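# Close the server: tool removed, cover fitted, locked

## Task

Finish closing the server. Take out any tool left inside, set the top cover in place and slide it shut so it locks. Locking needs either a firm push while sliding or both release buttons pressed down during the slide. The job is done only if the cover stays locked with no tool inside after the robot lets go.

## Robot and tools

Robot: two seven-joint arms, left_arm and right_arm, each with a parallel gripper. Bases in the scene frame: left_arm at (-0.049, +0.349, 0) m, yaw quat_wxyz (+1.000, 0, 0, -0.029). right_arm at (+0.011, -0.308, 0) m, quat_wxyz (+1.000, 0, 0, +0.018). A camera stand is behind the arms.

Scene frame: origin at table-top height, midway between the nominal bases. +x points out over the table, +z up, and left_arm sits on the +y side. Image left and right do not match arm names. Each gripper's fingers point along its own +z and open and close along its own x. end_effector_position is the point between the pads; the fingertips reach 17.5 mm past it.

execute_actions(actions, cameras). actions is a list of actions. Each action is a table of 1 to 15 rows, one row per 1/30 s step; if there are fewer than 15 rows, the last row is held until step 15. Every row holds 18 numbers in [-1, 1] covering both arms: left dx, dy, dz, rx, ry, rz, left_gripper position, force_limit, speed, then the same nine for right. The six pose numbers are an offset, not a pose. They are measured along that arm's Hand target axes, from the Hand target at the start of the action. Every row counts from that same start, not from the previous row. 1.0 means 0.6 m or 180 degrees. rx, ry, rz form one rotation vector. Sending the same offset in a new action moves the arm again by that amount. Six zeros mean no new pose, but the call then re-commands the Hand target. The three gripper numbers are absolute settings, and 0 is a real value. To leave a gripper unchanged, repeat the values it last took.
- position: +1 is fully open (50 mm), about -0.65 is pads touching, and -1 closes until an object blocks the fingers.
- force_limit: -1 is about 20 N per pad, 0 about 102 N, +1 about 185 N.
- speed: -1 is 20 mm/s, 0 is 85 mm/s, +1 is 150 mm/s.
force_limit and speed only take effect when position changes by at least 0.01. To grip more softly, open first. cameras is a list of names, ["all"] or []. Images come back by default only when actions is empty.

move(target, speed, blend, blocking, cameras). target is either one 18-number row or a list of up to 15 rows, laid out as above. Every row's offsets count from the Hand targets at the start of the move, not from the row before. speed is the top path speed in m/s, from 0.002 to 0.5 (default 0.25). Turning is limited to twice that in rad/s, and never more than 0.873 rad/s. Give one number, or one per target. blend, in metres, rounds the corners of a list of targets; 0 means stop at each corner. A move lasts at most 10 s in total. It does not avoid obstacles. With blocking=false the result returns after 0.5 s while the move continues. The result ends with a move: line: done means at rest within 3 mm and 2 degrees; other endings are off_target, moving, held or fault. limits=paced means the pose was clipped, and limits=held means a check withheld steps. Neither done nor off_target tells you whether anything is touching.

wait(seconds) lets time pass for 0 to 3600 s and sends no command. stop() brakes a running move. zoom_image(camera, region) shows a closer crop of the latest image; region is [x0, y0, x1, y1] in pixels, at most 504 by 504. clear_fault(arm) clears one arm's torque fault after a result has reported it. finished_scene(scene) ends the scene for good; scene is an integer from 1 to 2.

Reading results. end_effector_position (m) and end_effector_quat_wxyz are in the scene frame and can be off by a few cm. Hand target is the last commanded pose after clipping, and the next offsets start from it. A gripper often rests a bit short of its Hand target; send the missing distance as an offset. Tool commands lists the current gripper settings. object_status codes: 0 moving; 1 stopped while opening; 2 stopped while closing, which means a grip; 3 reached the set position or pads met, usually meaning nothing is held. The opening in mm is about (250 - position_measured) x 0.202. Joint torques use the order of Joint positions. Flange force is along the gripper's own axes; it includes the weight of anything held and carries some bias. Step readings list intermediate positions. MOTOR HOT warns of heat at 60 °C. At 75 °C an OVER-TEMPERATURE FAULT makes that arm sag for 30 to 60 s or longer.

Motion limits. Each step, the commanded orientation is clipped to within 32 degrees of the measured one. Large turns can swing the elbow. Arms are stiff: a target a few mm beyond a firm contact presses very hard. To stop pressing, command back past the contact. Torque limits are 104.5 N m for the waist, shoulder, upper arm roll and elbow, and 51.3 N m for forearm roll, wrist pitch and wrist roll. Exceeding one, or a joint straying 5 degrees from plan, stops that arm until clear_fault. Joint ranges in rad: shoulder ±2.250, elbow ±2.580 (0 is straight), wrist pitch ±2.100, roll joints ±69.115. A clearance check holds back commands that bring the arms close together, but it is not guaranteed. Never close one gripper on the other arm's fingers.

Avoid: dropping parts or releasing them while they move, anything falling off the table or being left off it, fast impacts, and hard shoves against fixed or heavy things. Keep the arms from touching each other, and avoid holding heavy loads at full stretch.

Cameras: cam_head_left, cam_head_right, cam_high, cam_left_wrist and cam_right_wrist, all 672x504. Calibration lines give intrinsics and T_world_to_cam in the scene frame. Wrist camera poses follow their arms.

Each tool is called after ">>>" in YAML: its name, and indented under it one key for each argument.

## Session

>>> execute_actions:
  actions: []

Scene clock: 0.00 s.
left_arm: end_effector_position=(+0.2268, +0.5610, +0.3234) position_measured=4 object_status=3 end_effector_quat_wxyz=(-0.268, +0.477, +0.816, +0.185) | right_arm: end_effector_position=(+0.1764, -0.8143, +0.1237) position_measured=2 object_status=3 end_effector_quat_wxyz=(+0.220, +0.950, +0.185, +0.125)
Joint positions: left_arm=[-0.195 0.168 -0.006 1.779 -0.636 1.447 2.103] | right_arm=[1.636 0.494 -0.338 1.99 -0.3 0.231 1.998]
Joint velocities: within noise
Joint torques (N m): no reading
Flange force (N): no reading
Hand target: left_arm +0.2268, +0.5610, +0.3234; -0.268, +0.477, +0.816, +0.185 | right_arm +0.1764, -0.8143, +0.1237; +0.220, +0.950, +0.185, +0.125
Tool commands: left_gripper/position=+1.0 left_gripper/force_limit=+1.0 left_gripper/speed=+1.0 right_gripper/position=+1.0 right_gripper/force_limit=+1.0 right_gripper/speed=+1.0

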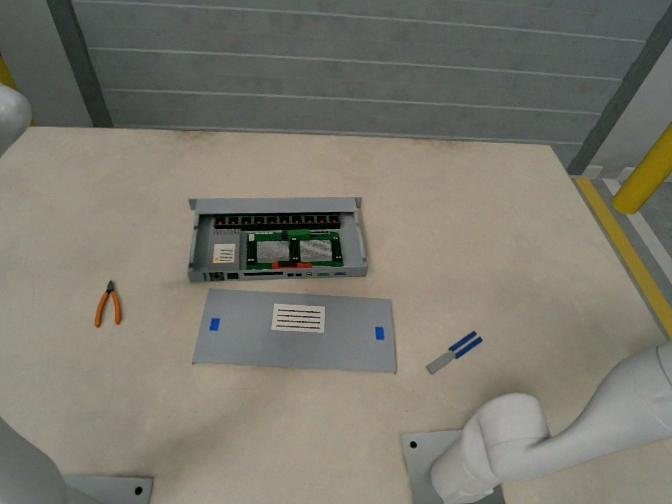

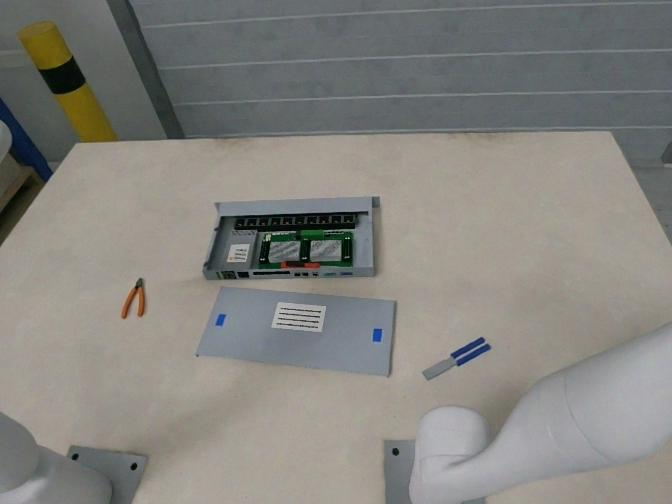

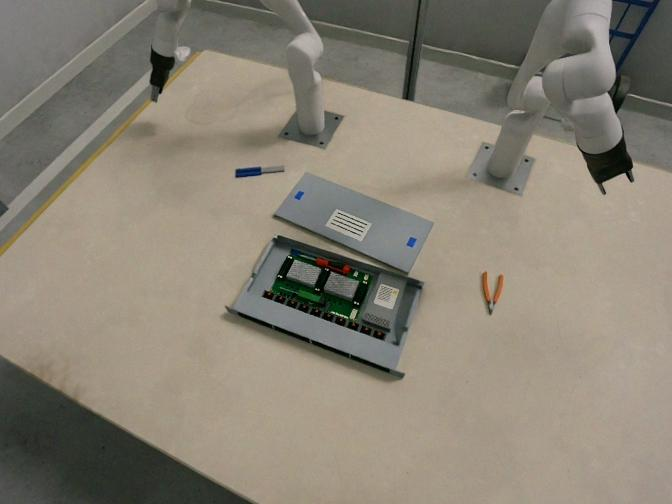

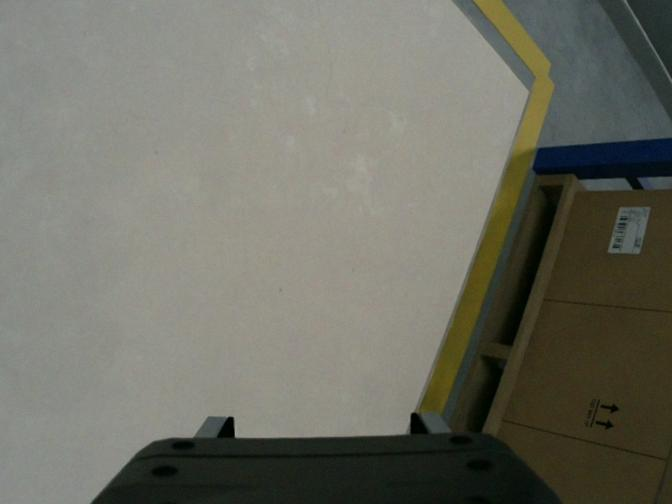

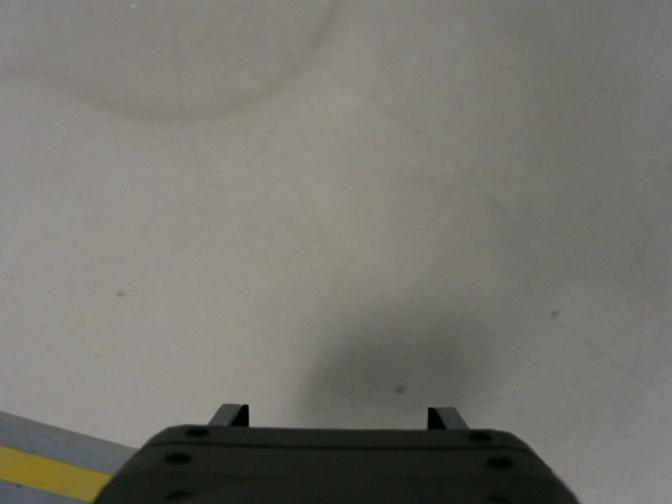

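>>> zoom_image:
  camera: "cam_high"
  region: [210, 150, 450, 390]

>>> zoom_image:
  camera: "cam_head_left"
  region: [170, 180, 410, 390]

>>> zoom_image:
  camera: "cam_head_right"
  region: [170, 180, 410, 390]

>>> zoom_image:
  camera: "cam_head_right"
  region: [195, 190, 395, 290]

Scaled by 2.100 from the camera's image (finer frame: 960x720).

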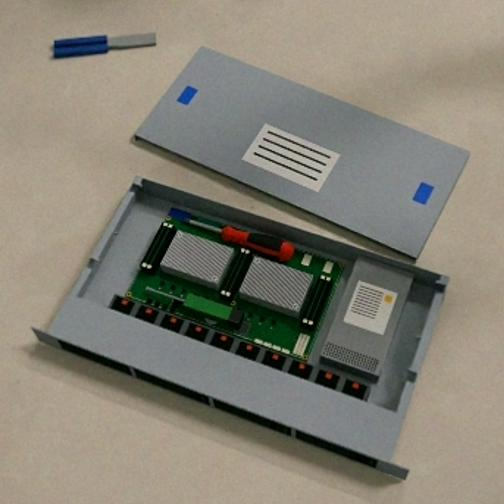

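Scaled by 2.100 from the camera's image (finer frame: 960x720).

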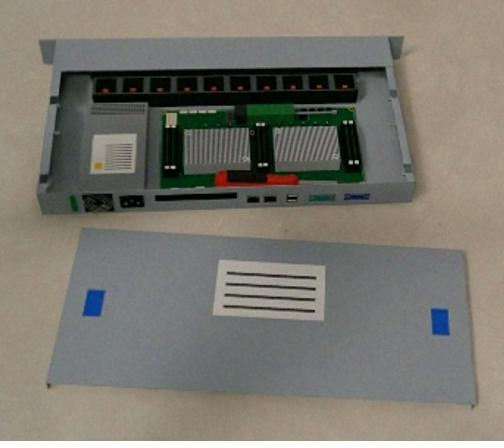

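Scaled by 2.100 from the camera's image (finer frame: 960x720).

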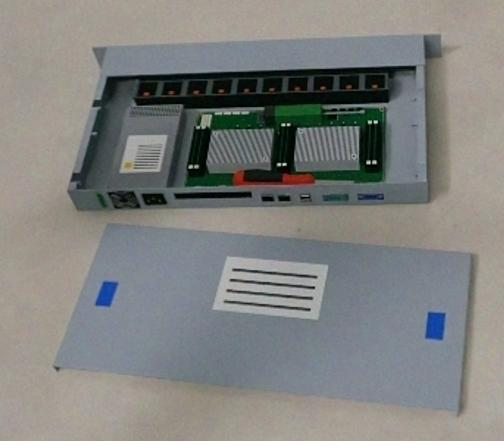

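Scaled by 2.520 from the camera's image (finer frame: 960x720).

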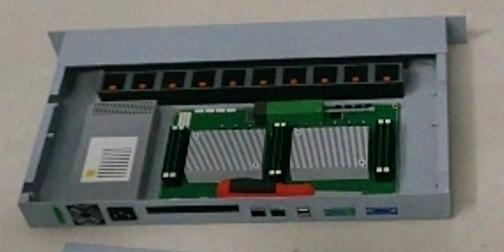

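>>> move:
  target: [-0.5125, -0.0107, 0.093, 0.4649, -0.3698, -0.1777, 1, 1, 1, 0.9673, -0.7048, -0.3862, 0.1419, -0.0806, 0.1194, 1, 1, 1]
  speed: 0.35
  cameras: ["cam_left_wrist", "cam_right_wrist"]

Scene clock: 105.87 s.
left_arm: end_effector_position=(+0.3297, +0.3801, +0.0902) position_measured=4 object_status=3 end_effector_quat_wxyz=(+0.000, +0.000, +0.819, -0.574) | right_arm: end_effector_position=(+0.5001, -0.1395, +0.2197) position_measured=2 object_status=3 end_effector_quat_wxyz=(+0.001, +1.000, +0.000, +0.001)
Joint positions: left_arm=[-0.866 1.077 0.042 1.608 0.707 1.537 1.914] | right_arm=[-0.241 0.547 -0.177 1.331 0.098 1.272 -0.457]
Joint torques (N m): left_arm=[1.9 -20.01 4.17 -1.5 1.22 3.28 0.28] | right_arm=[0.79 -18.89 -0.84 -8.5 0.11 -0.19 -0.08]
Flange force (N): left_arm=[2.8 0.4 -3.2] | right_arm=[0.0 -1.5 -3.0]
Hand target: left_arm +0.3297, +0.3801, +0.0902; +0.000, +0.000, +0.819, -0.574 | right_arm +0.5002, -0.1395, +0.2197; +0.001, +1.000, +0.000, +0.001
Off the commanded pose: left_arm 0.000 m, 0 deg | right_arm 0.000 m, 0 deg.
move: done
cam_left_wrist: T_world_to_cam=[[-0.99912, 0.03055, -0.02888, 0.32191], [0.03732, 0.32825, -0.94385, 0.0122], [-0.01936, -0.9441, -0.3291, 0.56248]] pos_world=[0.33206, 0.51719, 0.20592]
cam_right_wrist: T_world_to_cam=[[0.99982, -0.00584, -0.01802, -0.49739], [-0.00554, -0.99984, 0.01705, -0.09138], [-0.01811, -0.01694, -0.99969, 0.39287]] pos_world=[0.50392, -0.08762, 0.38535]

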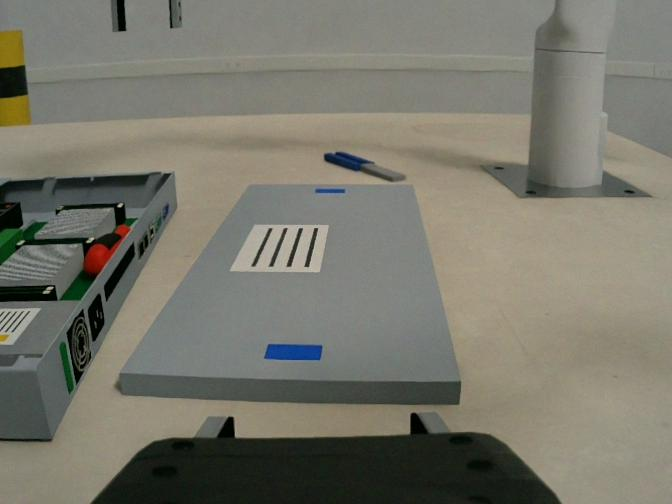

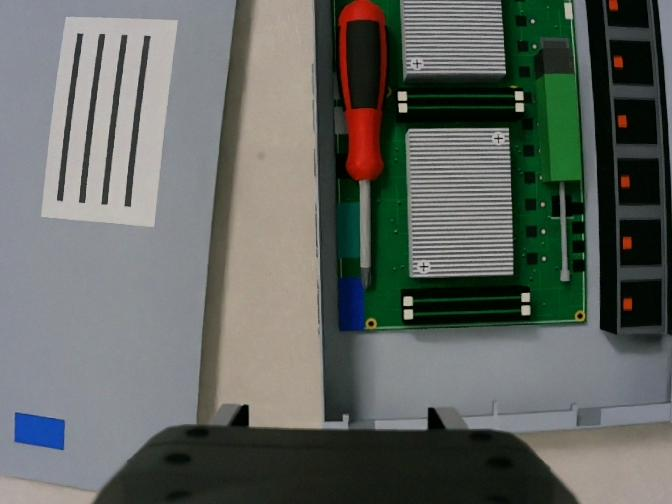

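>>> zoom_image:
  camera: "cam_right_wrist"
  region: [300, 220, 672, 500]

>>> zoom_image:
  camera: "cam_left_wrist"
  region: [0, 160, 252, 450]

>>> zoom_image:
  camera: "cam_left_wrist"
  region: [100, 340, 480, 440]

>>> zoom_image:
  camera: "cam_right_wrist"
  region: [310, 0, 672, 300]

Scaled by 1.355.

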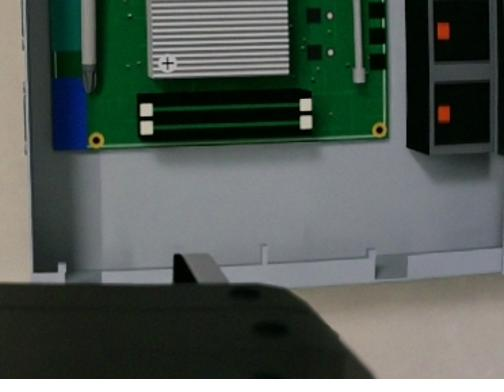

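Scaled by 1.738.

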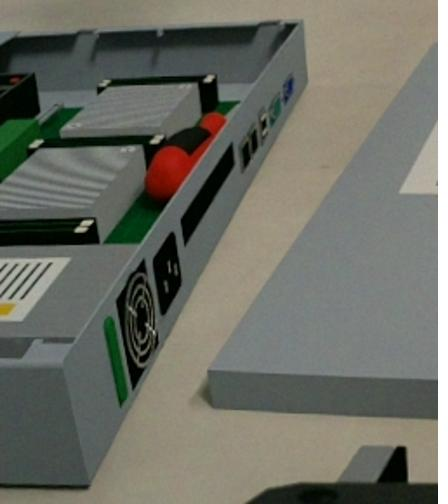

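Scaled by 1.326.

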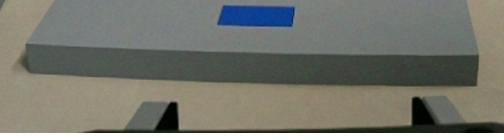

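Scaled by 1.392.

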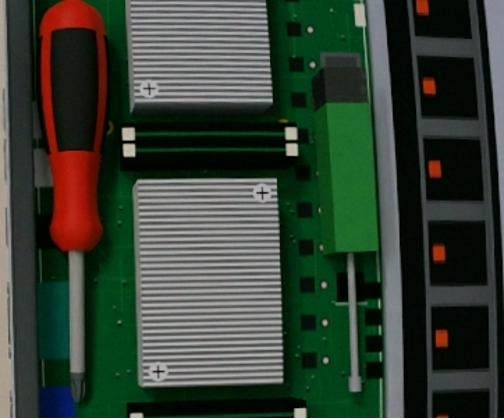

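>>> zoom_image:
  camera: "cam_right_wrist"
  region: [310, 0, 420, 150]

>>> zoom_image:
  camera: "cam_right_wrist"
  region: [310, 150, 430, 340]

>>> zoom_image:
  camera: "cam_right_wrist"
  region: [500, 0, 672, 300]

Scaled by 3.360.

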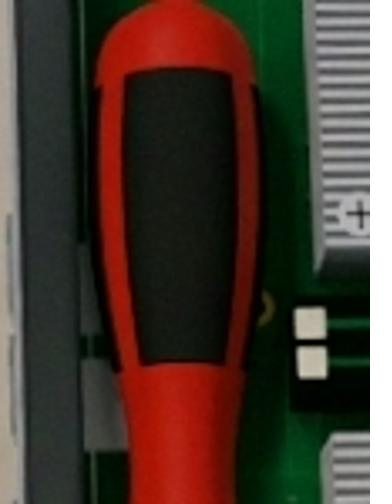

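Scaled by 2.653.

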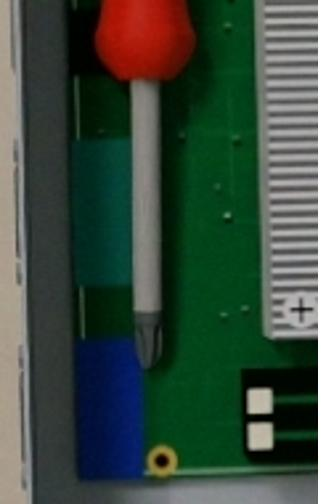

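Scaled by 1.680.

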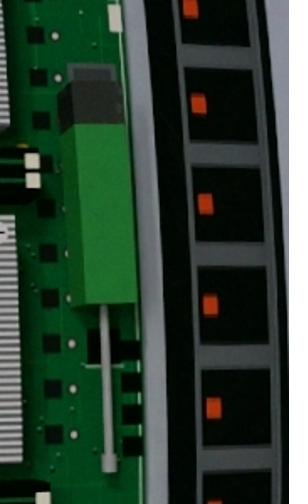

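>>> move:
  target: [-0.2333, -0.124, 0.0968, 0, 0, 0, 1, 1, 1, 0.0225, -0.1725, 0.1995, 0, 0, 0, 0.27, 1, 1]
  speed: 0.25
  cameras: ["cam_left_wrist", "cam_right_wrist"]

Scene clock: 179.73 s.
left_arm: end_effector_position=(+0.4698, +0.3001, +0.1402) position_measured=4 object_status=3 end_effector_quat_wxyz=(+0.000, +0.000, +0.819, -0.574) | right_arm: end_effector_position=(+0.5138, -0.0364, +0.0999) position_measured=112 object_status=3 end_effector_quat_wxyz=(+0.001, +1.000, +0.000, +0.001)
Joint positions: left_arm=[-0.643 1.079 0.145 1.337 0.874 1.551 2.249] | right_arm=[-0.414 0.786 -0.172 1.293 0.141 1.074 -0.639]
Joint torques (N m): left_arm=[1.72 -22.54 5.36 -4.46 2.15 2.73 0.3] | right_arm=[0.75 -21.93 -1.16 -7.64 0.16 -0.17 -0.09]
Flange force (N): left_arm=[2.5 0.0 -2.7] | right_arm=[0.4 -1.7 -3.0]
Hand target: left_arm +0.4698, +0.3001, +0.1402; +0.000, +0.000, +0.819, -0.574 | right_arm +0.5137, -0.0363, +0.0998; +0.001, +1.000, +0.000, +0.001
Off the commanded pose: left_arm 0.000 m, 0 deg | right_arm 0.000 m, 0 deg.
move: done
cam_left_wrist: T_world_to_cam=[[-0.99912, 0.03046, -0.02891, 0.46572], [0.03732, 0.32825, -0.94385, 0.08042], [-0.01926, -0.9441, -0.3291, 0.50607]] pos_world=[0.47206, 0.4372, 0.25592]
cam_right_wrist: T_world_to_cam=[[0.99982, -0.00594, -0.01781, -0.5126], [-0.00564, -0.99984, 0.01725, 0.01392], [-0.01791, -0.01714, -0.99969, 0.2749]] pos_world=[0.51751, 0.01558, 0.26545]

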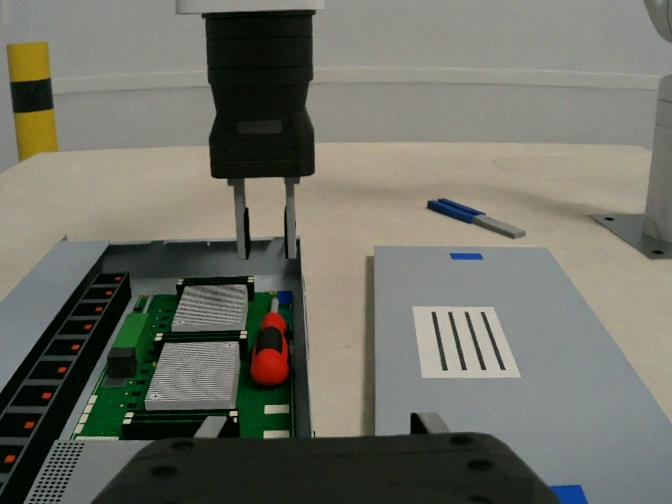

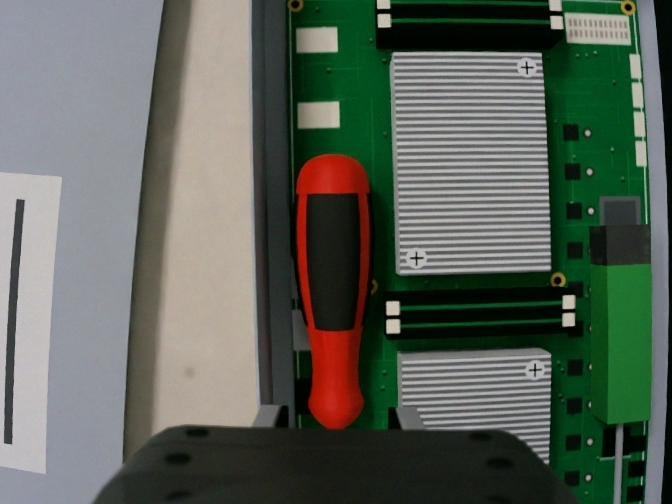

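>>> zoom_image:
  camera: "cam_left_wrist"
  region: [90, 230, 330, 440]

>>> zoom_image:
  camera: "cam_right_wrist"
  region: [250, 280, 430, 440]

Scaled by 2.100.

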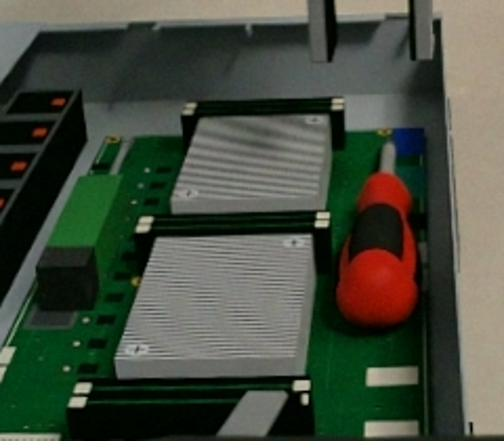

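Scaled by 2.800.

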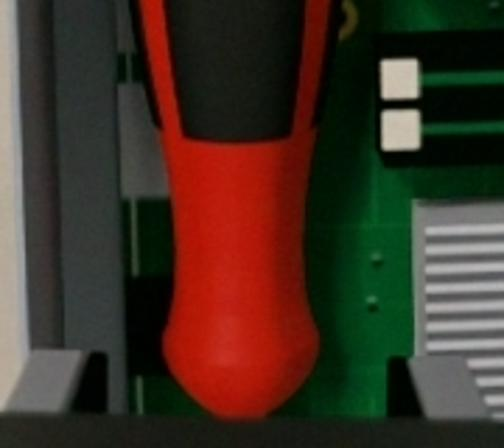

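>>> move:
  target: [0, 0, 0, 0, 0, 0, 1, 1, 1, -0.0035, 0, 0.0833, 0, 0, 0, 0.076, 1, 1]
  speed: 0.12
  cameras: ["cam_left_wrist", "cam_right_wrist"]

Scene clock: 207.13 s.
left_arm: end_effector_position=(+0.4698, +0.3001, +0.1402) position_measured=4 object_status=3 end_effector_quat_wxyz=(+0.000, +0.000, +0.819, -0.574) | right_arm: end_effector_position=(+0.5117, -0.0364, +0.0498) position_measured=141 object_status=3 end_effector_quat_wxyz=(+0.001, +1.000, +0.000, +0.001)
Joint positions: left_arm=[-0.643 1.079 0.145 1.337 0.874 1.551 2.249] | right_arm=[-0.418 0.848 -0.165 1.348 0.154 0.958 -0.652]
Joint torques (N m): left_arm=[1.85 -22.61 5.43 -4.4 2.16 2.76 0.28] | right_arm=[0.76 -22.3 -1.12 -7.04 0.18 -0.19 -0.08]
Flange force (N): left_arm=[2.3 0.3 -3.0] | right_arm=[0.6 -2.0 -2.9]
Hand target: left_arm +0.4698, +0.3001, +0.1402; +0.000, +0.000, +0.819, -0.574 | right_arm +0.5117, -0.0364, +0.0498; +0.001, +1.000, +0.000, +0.001
Off the commanded pose: left_arm 0.000 m, 0 deg | right_arm 0.000 m, 0 deg.
move: done
cam_left_wrist: T_world_to_cam=[[-0.99912, 0.03055, -0.02888, 0.46577], [0.03732, 0.32825, -0.94385, 0.08042], [-0.01936, -0.9441, -0.3291, 0.50612]] pos_world=[0.47216, 0.43719, 0.25592]
cam_right_wrist: T_world_to_cam=[[0.99982, -0.00585, -0.01801, -0.51135], [-0.00554, -0.99984, 0.01715, 0.01464], [-0.01811, -0.01704, -0.99969, 0.22488]] pos_world=[0.51541, 0.01548, 0.21535]

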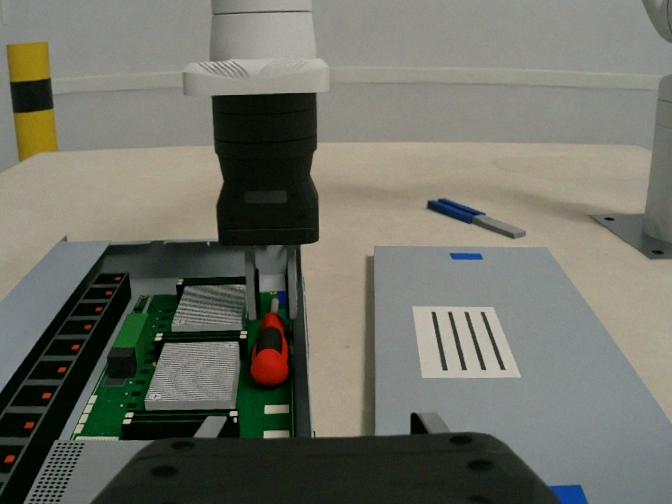

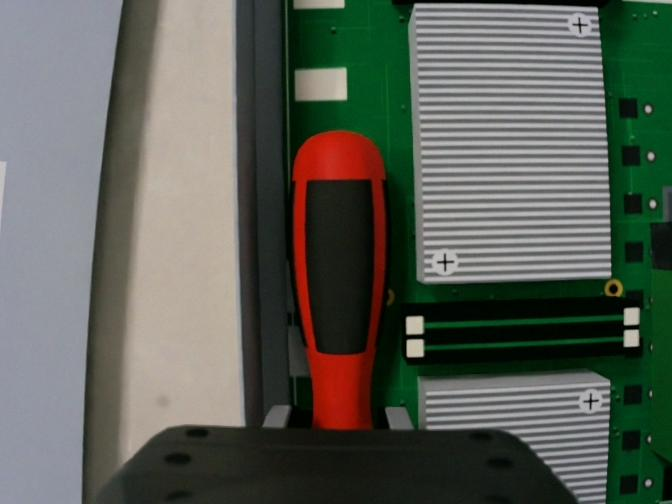

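>>> zoom_image:
  camera: "cam_right_wrist"
  region: [230, 340, 450, 440]

>>> zoom_image:
  camera: "cam_left_wrist"
  region: [210, 230, 330, 400]

Scaled by 2.291.

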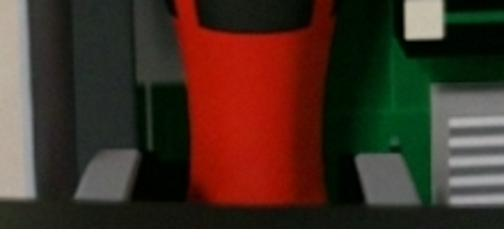

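Scaled by 2.965.

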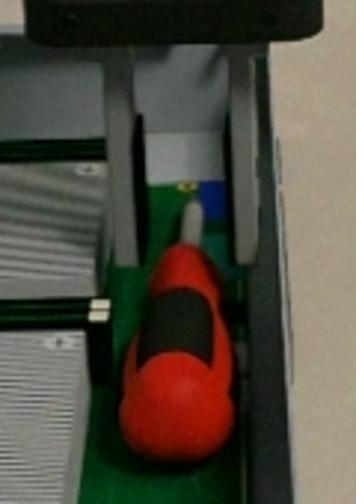

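>>> move:
  target: [0, 0, 0, 0, 0, 0, 1, 1, 1, 0.0013, 0, 0.0325, 0, 0, 0, 0.076, 1, 1]
  speed: 0.06
  cameras: ["cam_left_wrist", "cam_right_wrist"]

>>> zoom_image:
  camera: "cam_left_wrist"
  region: [210, 230, 330, 400]

Scene clock: 220.03 s.
left_arm: end_effector_position=(+0.4698, +0.3001, +0.1402) position_measured=4 object_status=3 end_effector_quat_wxyz=(+0.000, +0.000, +0.819, -0.574) | right_arm: end_effector_position=(+0.5125, -0.0365, +0.0303) position_measured=141 object_status=3 end_effector_quat_wxyz=(+0.001, +1.000, +0.000, +0.001)
Joint positions: left_arm=[-0.643 1.079 0.145 1.337 0.874 1.551 2.249] | right_arm=[-0.419 0.877 -0.162 1.359 0.16 0.919 -0.655]
Joint torques (N m): left_arm=[1.81 -22.6 5.45 -4.36 2.19 2.73 0.32] | right_arm=[0.79 -22.44 -1.08 -6.79 0.16 -0.21 -0.04]
Flange force (N): left_arm=[2.2 0.3 -3.0] | right_arm=[0.7 -2.1 -2.9]
Hand target: left_arm +0.4698, +0.3001, +0.1402; +0.000, +0.000, +0.819, -0.574 | right_arm +0.5125, -0.0364, +0.0303; +0.001, +1.000, +0.000, +0.001
Off the commanded pose: left_arm 0.000 m, 0 deg | right_arm 0.000 m, 0 deg.
move: done
cam_left_wrist: T_world_to_cam=[[-0.99912, 0.03055, -0.02888, 0.46577], [0.03732, 0.32825, -0.94385, 0.08042], [-0.01936, -0.9441, -0.3291, 0.50612]] pos_world=[0.47216, 0.43719, 0.25592]
cam_right_wrist: T_world_to_cam=[[0.99982, -0.00585, -0.01801, -0.5125], [-0.00554, -0.99984, 0.01715, 0.01498], [-0.01811, -0.01704, -0.99969, 0.2054]] pos_world=[0.51621, 0.01548, 0.19585]

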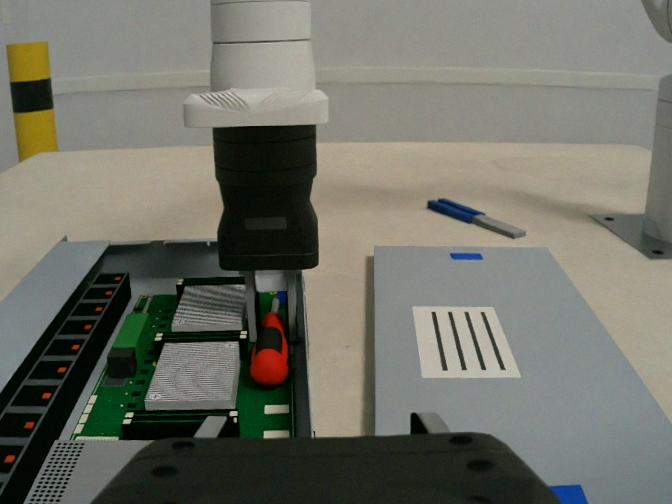

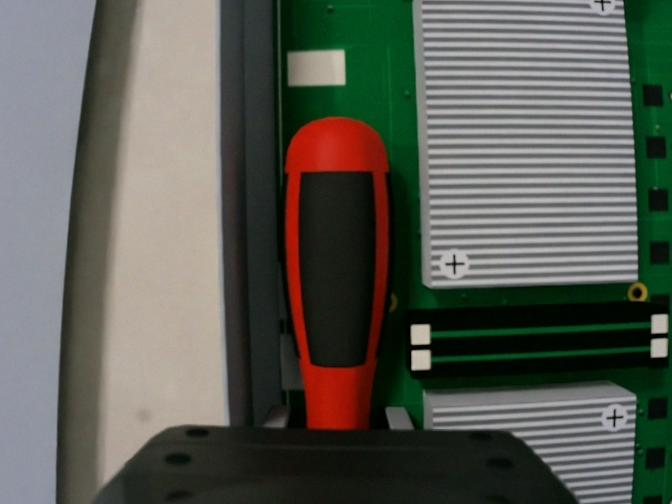

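Scaled by 2.965.

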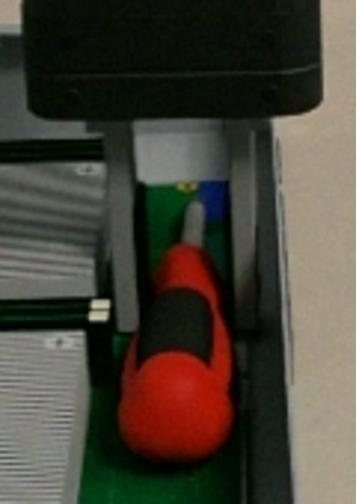

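>>> move:
  target: [0, 0, 0, 0, 0, 0, 1, 1, 1, 0, 0, 0, 0, 0, 0, -1, -0.6, -0.6]
  cameras: ["cam_right_wrist"]

Scene clock: 223.83 s.
left_arm: end_effector_position=(+0.4698, +0.3001, +0.1402) position_measured=4 object_status=3 end_effector_quat_wxyz=(+0.000, +0.000, +0.819, -0.574) | right_arm: end_effector_position=(+0.5125, -0.0364, +0.0303) position_measured=157 object_status=2 end_effector_quat_wxyz=(+0.001, +1.000, +0.000, +0.001)
Joint positions: left_arm=[-0.643 1.079 0.145 1.337 0.874 1.551 2.249] | right_arm=[-0.419 0.877 -0.162 1.359 0.16 0.919 -0.655]
Joint torques (N m): left_arm=[1.8 -22.67 5.42 -4.44 2.2 2.74 0.3] | right_arm=[0.76 -22.43 -1.14 -6.82 0.13 -0.24 -0.06]
Flange force (N): left_arm=[2.4 0.4 -2.9] | right_arm=[0.6 -2.0 -3.0]
Hand target: left_arm +0.4698, +0.3001, +0.1402; +0.000, +0.000, +0.819, -0.574 | right_arm +0.5125, -0.0364, +0.0303; +0.001, +1.000, +0.000, +0.001
Off the commanded pose: left_arm 0.000 m, 0 deg | right_arm 0.000 m, 0 deg.
move: done
cam_right_wrist: T_world_to_cam=[[0.99982, -0.00584, -0.01791, -0.51262], [-0.00554, -0.99984, 0.01715, 0.01498], [-0.01801, -0.01704, -0.99969, 0.20545]] pos_world=[0.51631, 0.01548, 0.19595]

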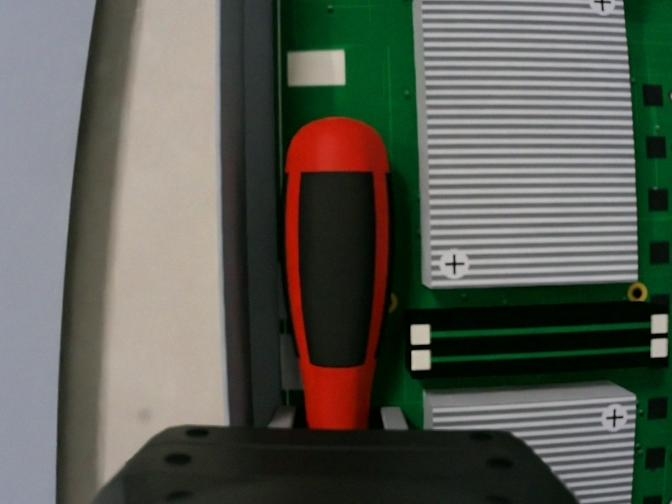

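>>> move:
  target:
    - [0,0,0,0,0,0,1,1,1, 0,0,-0.2,0,0,0,-1,-0.6,-0.6]
    - [0,0,0,0,0,0,1,1,1, 0.0125,0.6893,-0.2,0,0,0,-1,-0.6,-0.6]
    - [0,0,0,0,0,0,1,1,1, 0.0125,0.6893,-0.0045,0,0,0,-1,-0.6,-0.6]
  speed: [0.15, 0.35, 0.15]
  blend: [0.03, 0.03, 0]
  cameras: ["cam_right_wrist", "cam_head_right"]

Scene clock: 236.40 s.
left_arm: end_effector_position=(+0.4698, +0.3001, +0.1402) position_measured=4 object_status=3 end_effector_quat_wxyz=(+0.000, +0.000, +0.819, -0.574) | right_arm: end_effector_position=(+0.5203, -0.4500, +0.0340) position_measured=157 object_status=2 end_effector_quat_wxyz=(+0.001, +1.000, +0.000, +0.001)
Joint positions: left_arm=[-0.643 1.079 0.145 1.337 0.874 1.551 2.249] | right_arm=[0.329 0.793 -0.118 1.535 0.118 0.82 0.131]
Joint torques (N m): left_arm=[1.79 -22.6 5.46 -4.39 2.17 2.74 0.28] | right_arm=[0.8 -20.99 -0.81 -6.33 0.17 -0.14 -0.06]
Flange force (N): left_arm=[2.2 0.3 -3.0] | right_arm=[1.6 -1.3 -2.5]
Hand target: left_arm +0.4698, +0.3001, +0.1402; +0.000, +0.000, +0.819, -0.574 | right_arm +0.5203, -0.4500, +0.0339; +0.001, +1.000, +0.000, +0.001
Off the commanded pose: left_arm 0.000 m, 0 deg | right_arm 0.000 m, 0 deg.
move: done
cam_right_wrist: T_world_to_cam=[[0.99982, -0.00584, -0.01791, -0.52267], [-0.00554, -0.99984, 0.01715, -0.39858], [-0.01801, -0.01704, -0.99969, 0.20214]] pos_world=[0.52402, -0.39812, 0.19955]
Images, in order (width x height): cam_head_right 672x504, cam_right_wrist 672x504.

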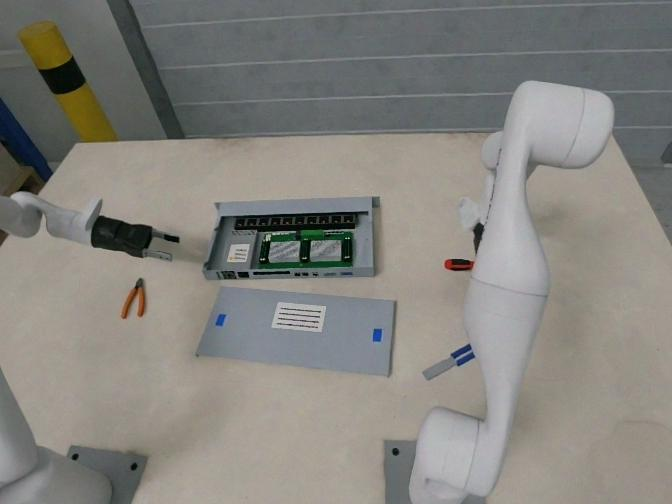

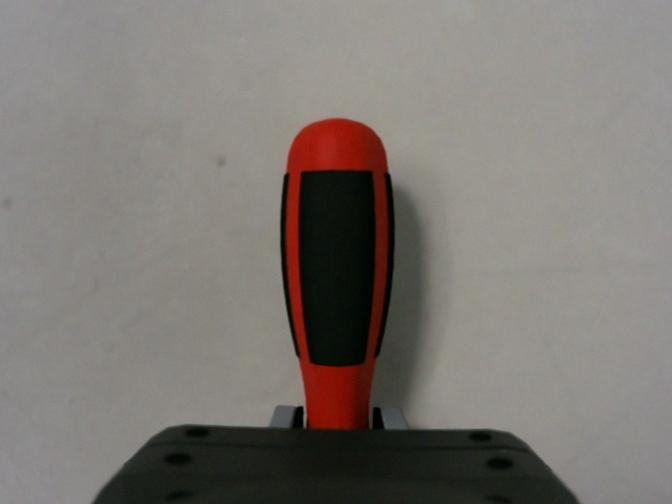

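>>> move:
  target: [0,0,0,0,0,0,1,1,1, 0,0,0.0085,0,0,0,-1,-0.6,-0.6]
  speed: 0.03

Scene clock: 239.00 s.
left_arm: end_effector_position=(+0.4698, +0.3001, +0.1402) position_measured=4 object_status=3 end_effector_quat_wxyz=(+0.000, +0.000, +0.819, -0.574) | right_arm: end_effector_position=(+0.5202, -0.4500, +0.0288) position_measured=157 object_status=2 end_effector_quat_wxyz=(+0.001, +1.000, +0.000, +0.001)
Joint positions: left_arm=[-0.643 1.079 0.145 1.337 0.874 1.551 2.249] | right_arm=[0.329 0.801 -0.117 1.537 0.119 0.809 0.13]
Joint torques (N m): left_arm=[1.86 -22.61 5.37 -4.43 2.17 2.76 0.29] | right_arm=[0.79 -21.13 -0.76 -6.23 0.19 -0.15 -0.06]
Flange force (N): left_arm=[2.5 0.3 -2.9] | right_arm=[1.9 -1.2 -2.4]
Hand target: left_arm +0.4698, +0.3001, +0.1402; +0.000, +0.000, +0.819, -0.574 | right_arm +0.5203, -0.4500, +0.0288; +0.001, +1.000, +0.000, +0.001
Off the commanded pose: left_arm 0.000 m, 0 deg | right_arm 0.000 m, 0 deg.
move: done

>>> move:
  target: [0,0,0,0,0,0,1,1,1, 0,0,0.0045,0,0,0,-1,-0.6,-0.6]
  speed: 0.02

Scene clock: 241.87 s.
left_arm: end_effector_position=(+0.4698, +0.3001, +0.1402) position_measured=4 object_status=3 end_effector_quat_wxyz=(+0.000, +0.000, +0.819, -0.574) | right_arm: end_effector_position=(+0.5203, -0.4500, +0.0261) position_measured=157 object_status=2 end_effector_quat_wxyz=(+0.001, +1.000, +0.000, +0.001)
Joint positions: left_arm=[-0.643 1.079 0.145 1.337 0.874 1.551 2.249] | right_arm=[0.329 0.806 -0.117 1.539 0.12 0.803 0.129]
Joint torques (N m): left_arm=[1.84 -22.61 5.4 -4.41 2.16 2.78 0.27] | right_arm=[0.8 -21.01 -0.78 -6.24 0.16 -0.15 -0.05]
Flange force (N): left_arm=[2.3 0.3 -2.9] | right_arm=[1.5 -1.3 -2.5]
Hand target: left_arm +0.4698, +0.3001, +0.1402; +0.000, +0.000, +0.819, -0.574 | right_arm +0.5203, -0.4500, +0.0261; +0.001, +1.000, +0.000, +0.001
Off the commanded pose: left_arm 0.000 m, 0 deg | right_arm 0.000 m, 0 deg.
move: done

>>> move:
  target: [0,0,0,0,0,0,1,1,1, 0,0,0.0035,0,0,0,-1,-0.6,-0.6]
  speed: 0.02

Scene clock: 244.40 s.
left_arm: end_effector_position=(+0.4698, +0.3001, +0.1402) position_measured=4 object_status=3 end_effector_quat_wxyz=(+0.000, +0.000, +0.819, -0.574) | right_arm: end_effector_position=(+0.5203, -0.4500, +0.0240) position_measured=157 object_status=2 end_effector_quat_wxyz=(+0.001, +1.000, +0.000, +0.001)
Joint positions: left_arm=[-0.643 1.079 0.145 1.337 0.874 1.551 2.249] | right_arm=[0.328 0.809 -0.116 1.54 0.12 0.798 0.129]
Joint torques (N m): left_arm=[1.81 -22.66 5.39 -4.44 2.17 2.71 0.28] | right_arm=[0.79 -21.01 -0.77 -6.22 0.15 -0.17 -0.06]
Flange force (N): left_arm=[2.3 0.3 -2.9] | right_arm=[1.5 -1.3 -2.6]
Hand target: left_arm +0.4698, +0.3001, +0.1402; +0.000, +0.000, +0.819, -0.574 | right_arm +0.5203, -0.4500, +0.0240; +0.001, +1.000, +0.000, +0.001
Off the commanded pose: left_arm 0.000 m, 0 deg | right_arm 0.000 m, 0 deg.
move: done

>>> move:
  target: [0,0,0,0,0,0,1,1,1, 0,0,0.005,0,0,0,-1,-0.6,-0.6]
  speed: 0.02
  cameras: ["cam_right_wrist"]

Scene clock: 248.13 s.
left_arm: end_effector_position=(+0.4698, +0.3001, +0.1402) position_measured=4 object_status=3 end_effector_quat_wxyz=(+0.000, +0.000, +0.819, -0.574) | right_arm: end_effector_position=(+0.5203, -0.4501, +0.0211) position_measured=157 object_status=2 end_effector_quat_wxyz=(+0.001, +1.000, +0.000, +0.001)
Joint positions: left_arm=[-0.643 1.079 0.145 1.337 0.874 1.551 2.249] | right_arm=[0.328 0.814 -0.116 1.542 0.121 0.791 0.128]
Joint torques (N m): left_arm=[1.76 -22.61 5.45 -4.41 2.16 2.75 0.28] | right_arm=[0.78 -12.94 -0.53 -3.99 0.19 -1.14 -0.07]
Flange force (N): left_arm=[2.2 0.3 -2.9] | right_arm=[-1.0 -1.9 -19.5]
Hand target: left_arm +0.4698, +0.3001, +0.1402; +0.000, +0.000, +0.819, -0.574 | right_arm +0.5203, -0.4500, +0.0210; +0.001, +1.000, +0.000, +0.001
Off the commanded pose: left_arm 0.000 m, 0 deg | right_arm 0.000 m, 0 deg.
move: done
cam_right_wrist: T_world_to_cam=[[0.99982, -0.00594, -0.01791, -0.52294], [-0.00564, -0.99984, 0.01715, -0.3983], [-0.01801, -0.01704, -0.99969, 0.18924]] pos_world=[0.52402, -0.39812, 0.18665]

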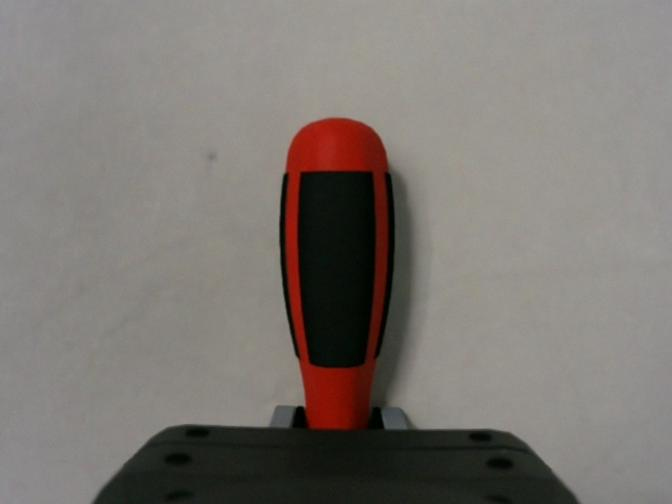

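>>> move:
  target:
    - [0,0,0,0,0,0,1,1,1, 0,0,-0.002,0,0,0,0.41,-0.6,-0.6]
    - [0,0,0,0,0,0,1,1,1, 0,0,-0.2148,0,0,0,0.41,-0.6,-0.6]
    - [0,0,0,0,0,0,1,1,1, 0.1707,-0.725,-0.1648,0,0,0,0.41,-0.6,-0.6]
  speed: [0.03, 0.2, 0.35]
  blend: [0, 0.04, 0]
  cameras: ["cam_right_wrist", "cam_left_wrist", "cam_head_right"]

Scene clock: 264.53 s.
left_arm: end_effector_position=(+0.4698, +0.3001, +0.1402) position_measured=4 object_status=3 end_effector_quat_wxyz=(+0.000, +0.000, +0.819, -0.574) | right_arm: end_effector_position=(+0.6223, -0.0148, +0.1191) position_measured=91 object_status=3 end_effector_quat_wxyz=(+0.001, +1.000, +0.000, +0.001)
Joint positions: left_arm=[-0.643 1.079 0.145 1.337 0.874 1.551 2.249] | right_arm=[-0.411 1.057 -0.138 0.647 0.123 1.443 -0.53]
Joint torques (N m): left_arm=[1.82 -22.54 5.45 -4.39 2.19 2.73 0.27] | right_arm=[0.8 -26.55 -0.55 -8.78 0.14 -0.18 -0.06]
Flange force (N): left_arm=[2.3 0.2 -3.0] | right_arm=[1.3 -2.0 -2.9]
Hand target: left_arm +0.4698, +0.3001, +0.1402; +0.000, +0.000, +0.819, -0.574 | right_arm +0.6223, -0.0148, +0.1191; +0.001, +1.000, +0.000, +0.001
Off the commanded pose: left_arm 0.000 m, 0 deg | right_arm 0.000 m, 0 deg.
move: done
cam_left_wrist: T_world_to_cam=[[-0.99912, 0.03055, -0.02888, 0.46577], [0.03732, 0.32825, -0.94385, 0.08042], [-0.01936, -0.9441, -0.3291, 0.50612]] pos_world=[0.47216, 0.43719, 0.25592]
cam_right_wrist: T_world_to_cam=[[0.99982, -0.00594, -0.01791, -0.62068], [-0.00564, -0.99984, 0.01715, 0.03582], [-0.01801, -0.01704, -0.99969, 0.29647]] pos_world=[0.62611, 0.03718, 0.28465]
Images, in order (width x height): cam_head_right 672x504, cam_left_wrist 672x504, cam_right_wrist 672x504.

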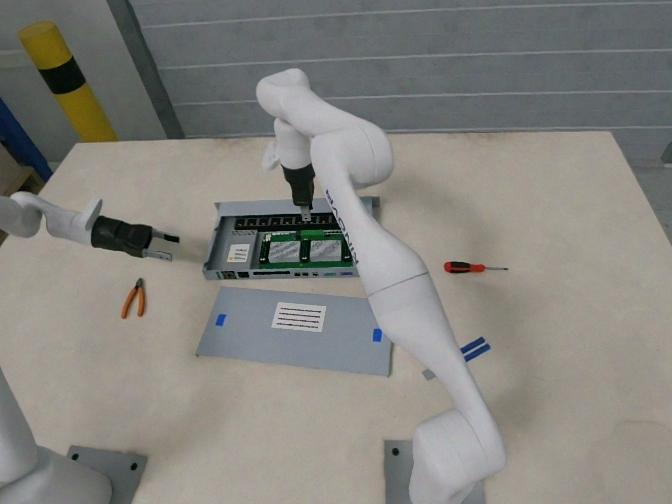

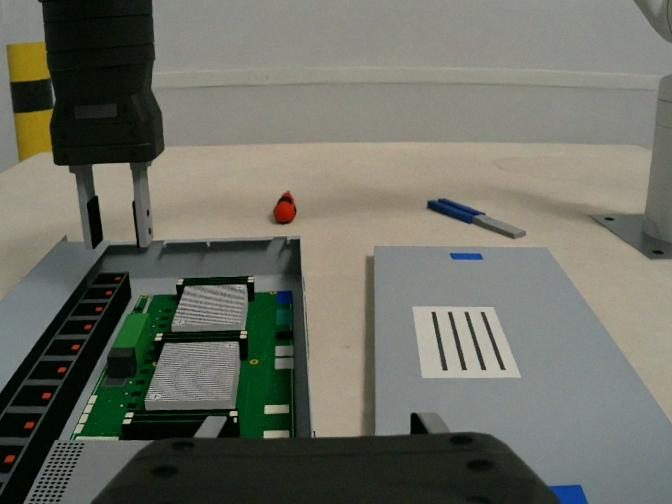

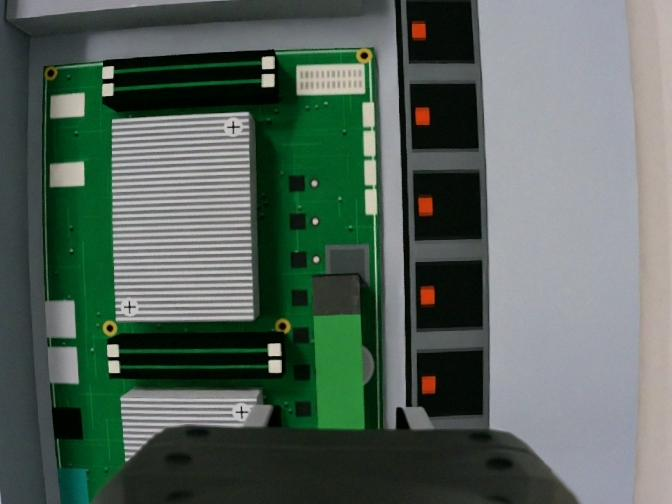

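>>> zoom_image:
  camera: "cam_right_wrist"
  region: [220, 260, 460, 440]

Scaled by 2.100.

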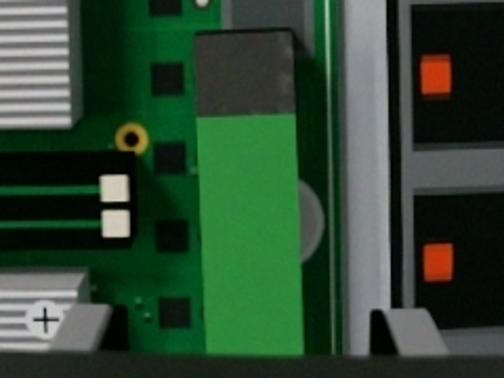

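>>> move:
  target:
    - [0,0,0,0,0,0,1,1,1, 0,0,0.1000,0,0,-0.0105,0.41,-0.6,-0.6]
    - [0,0,0,0,0,0,1,1,1, 0,0,0.1485,0,0,-0.0105,0.41,-0.6,-0.6]
  speed: [0.2, 0.06]
  blend: [0.01, 0]
  cameras: ["cam_right_wrist", "cam_left_wrist"]

Scene clock: 277.37 s.
left_arm: end_effector_position=(+0.4698, +0.3001, +0.1402) position_measured=4 object_status=3 end_effector_quat_wxyz=(+0.000, +0.000, +0.819, -0.574) | right_arm: end_effector_position=(+0.6225, -0.0153, +0.0378) position_measured=91 object_status=3 end_effector_quat_wxyz=(+0.001, +1.000, +0.017, +0.002)
Joint positions: left_arm=[-0.643 1.079 0.145 1.337 0.874 1.551 2.249] | right_arm=[-0.403 1.121 -0.143 0.772 0.14 1.253 -0.511]
Joint torques (N m): left_arm=[1.78 -22.62 5.34 -4.4 2.16 2.75 0.3] | right_arm=[0.38 78.71 4.69 14.46 4.26 -25.89 -1.22]
Flange force (N): left_arm=[2.3 0.3 -2.9] | right_arm=[-57.1 26.9 -189.0]
Hand target: left_arm +0.4698, +0.3001, +0.1402; +0.000, +0.000, +0.819, -0.574 | right_arm +0.6224, -0.0150, +0.0300; +0.001, +1.000, +0.017, +0.001
Off the commanded pose: left_arm 0.000 m, 0 deg | right_arm 0.008 m, 0 deg.
TORQUE WARNING: the torque sensor of joint 2 (shoulder) of the right arm reached its warning level (56.7 N m). A warning alone does not stop the arm.
move: off_target (right_arm)
cam_left_wrist: T_world_to_cam=[[-0.99912, 0.03055, -0.02888, 0.46577], [0.03732, 0.32825, -0.94385, 0.08042], [-0.01936, -0.9441, -0.3291, 0.50612]] pos_world=[0.47216, 0.43719, 0.25592]
cam_right_wrist: T_world_to_cam=[[0.99952, 0.02701, -0.01502, -0.62169], [0.02726, -0.99948, 0.017, 0.01614], [-0.01456, -0.0174, -0.99974, 0.21303]] pos_world=[0.62406, 0.03663, 0.20336]
Images, in order (width x height): cam_left_wrist 672x504, cam_right_wrist 672x504.

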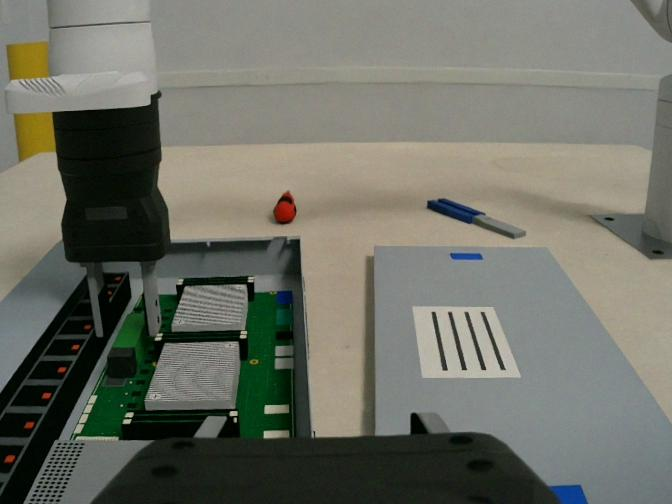

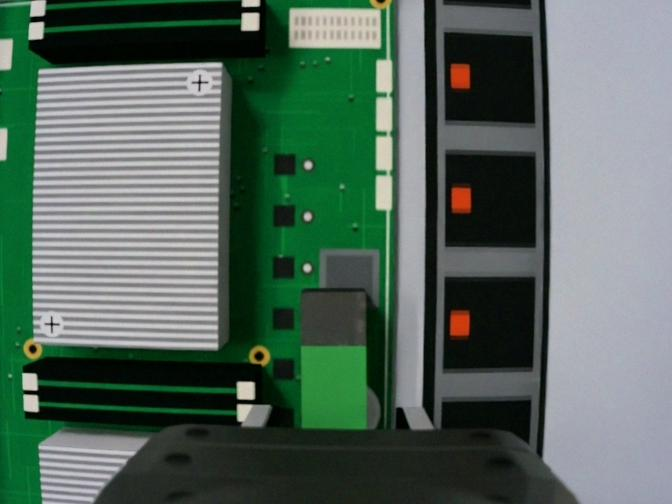

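>>> move:
  target: [0,0,0,0,0,0,1,1,1, 0,0,-0.035,0,0,0,0.41,-0.6,-0.6]
  speed: 0.15
  cameras: ["cam_right_wrist"]

>>> zoom_image:
  camera: "cam_right_wrist"
  region: [200, 280, 440, 440]

Scene clock: 281.43 s.
left_arm: end_effector_position=(+0.4698, +0.3001, +0.1402) position_measured=4 object_status=3 end_effector_quat_wxyz=(+0.000, +0.000, +0.819, -0.574) | right_arm: end_effector_position=(+0.6224, -0.0149, +0.0509) position_measured=91 object_status=3 end_effector_quat_wxyz=(+0.001, +1.000, +0.017, +0.001)
Joint positions: left_arm=[-0.643 1.079 0.145 1.337 0.874 1.551 2.249] | right_arm=[-0.404 1.11 -0.144 0.752 0.137 1.286 -0.509]
Joint torques (N m): left_arm=[1.8 -22.58 5.41 -4.36 2.15 2.77 0.27] | right_arm=[0.78 -27.09 -0.68 -8.45 0.13 -0.18 -0.06]
Flange force (N): left_arm=[2.1 0.2 -2.9] | right_arm=[2.3 -2.4 -2.4]
Hand target: left_arm +0.4698, +0.3001, +0.1402; +0.000, +0.000, +0.819, -0.574 | right_arm +0.6224, -0.0149, +0.0510; +0.001, +1.000, +0.017, +0.001
Off the commanded pose: left_arm 0.000 m, 0 deg | right_arm 0.000 m, 0 deg.
TORQUE WARNING: the torque sensor of joint 2 (shoulder) of the right arm reached its warning level (56.7 N m). A warning alone does not stop the arm.
move: done
cam_right_wrist: T_world_to_cam=[[0.99947, 0.02707, -0.01813, -0.6212], [0.02738, -0.99948, 0.01722, 0.01629], [-0.01765, -0.01771, -0.99969, 0.22806]] pos_world=[0.62445, 0.03713, 0.21645]

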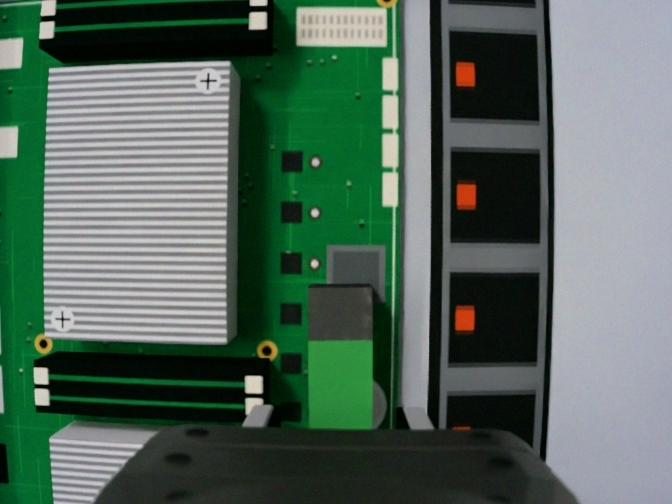

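Scaled by 2.100.

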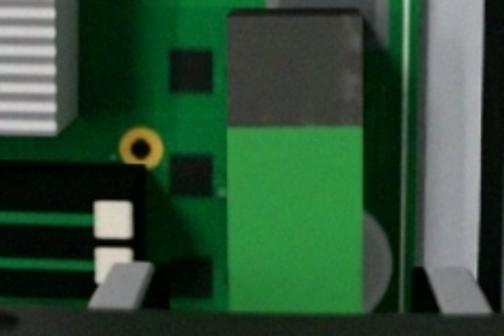

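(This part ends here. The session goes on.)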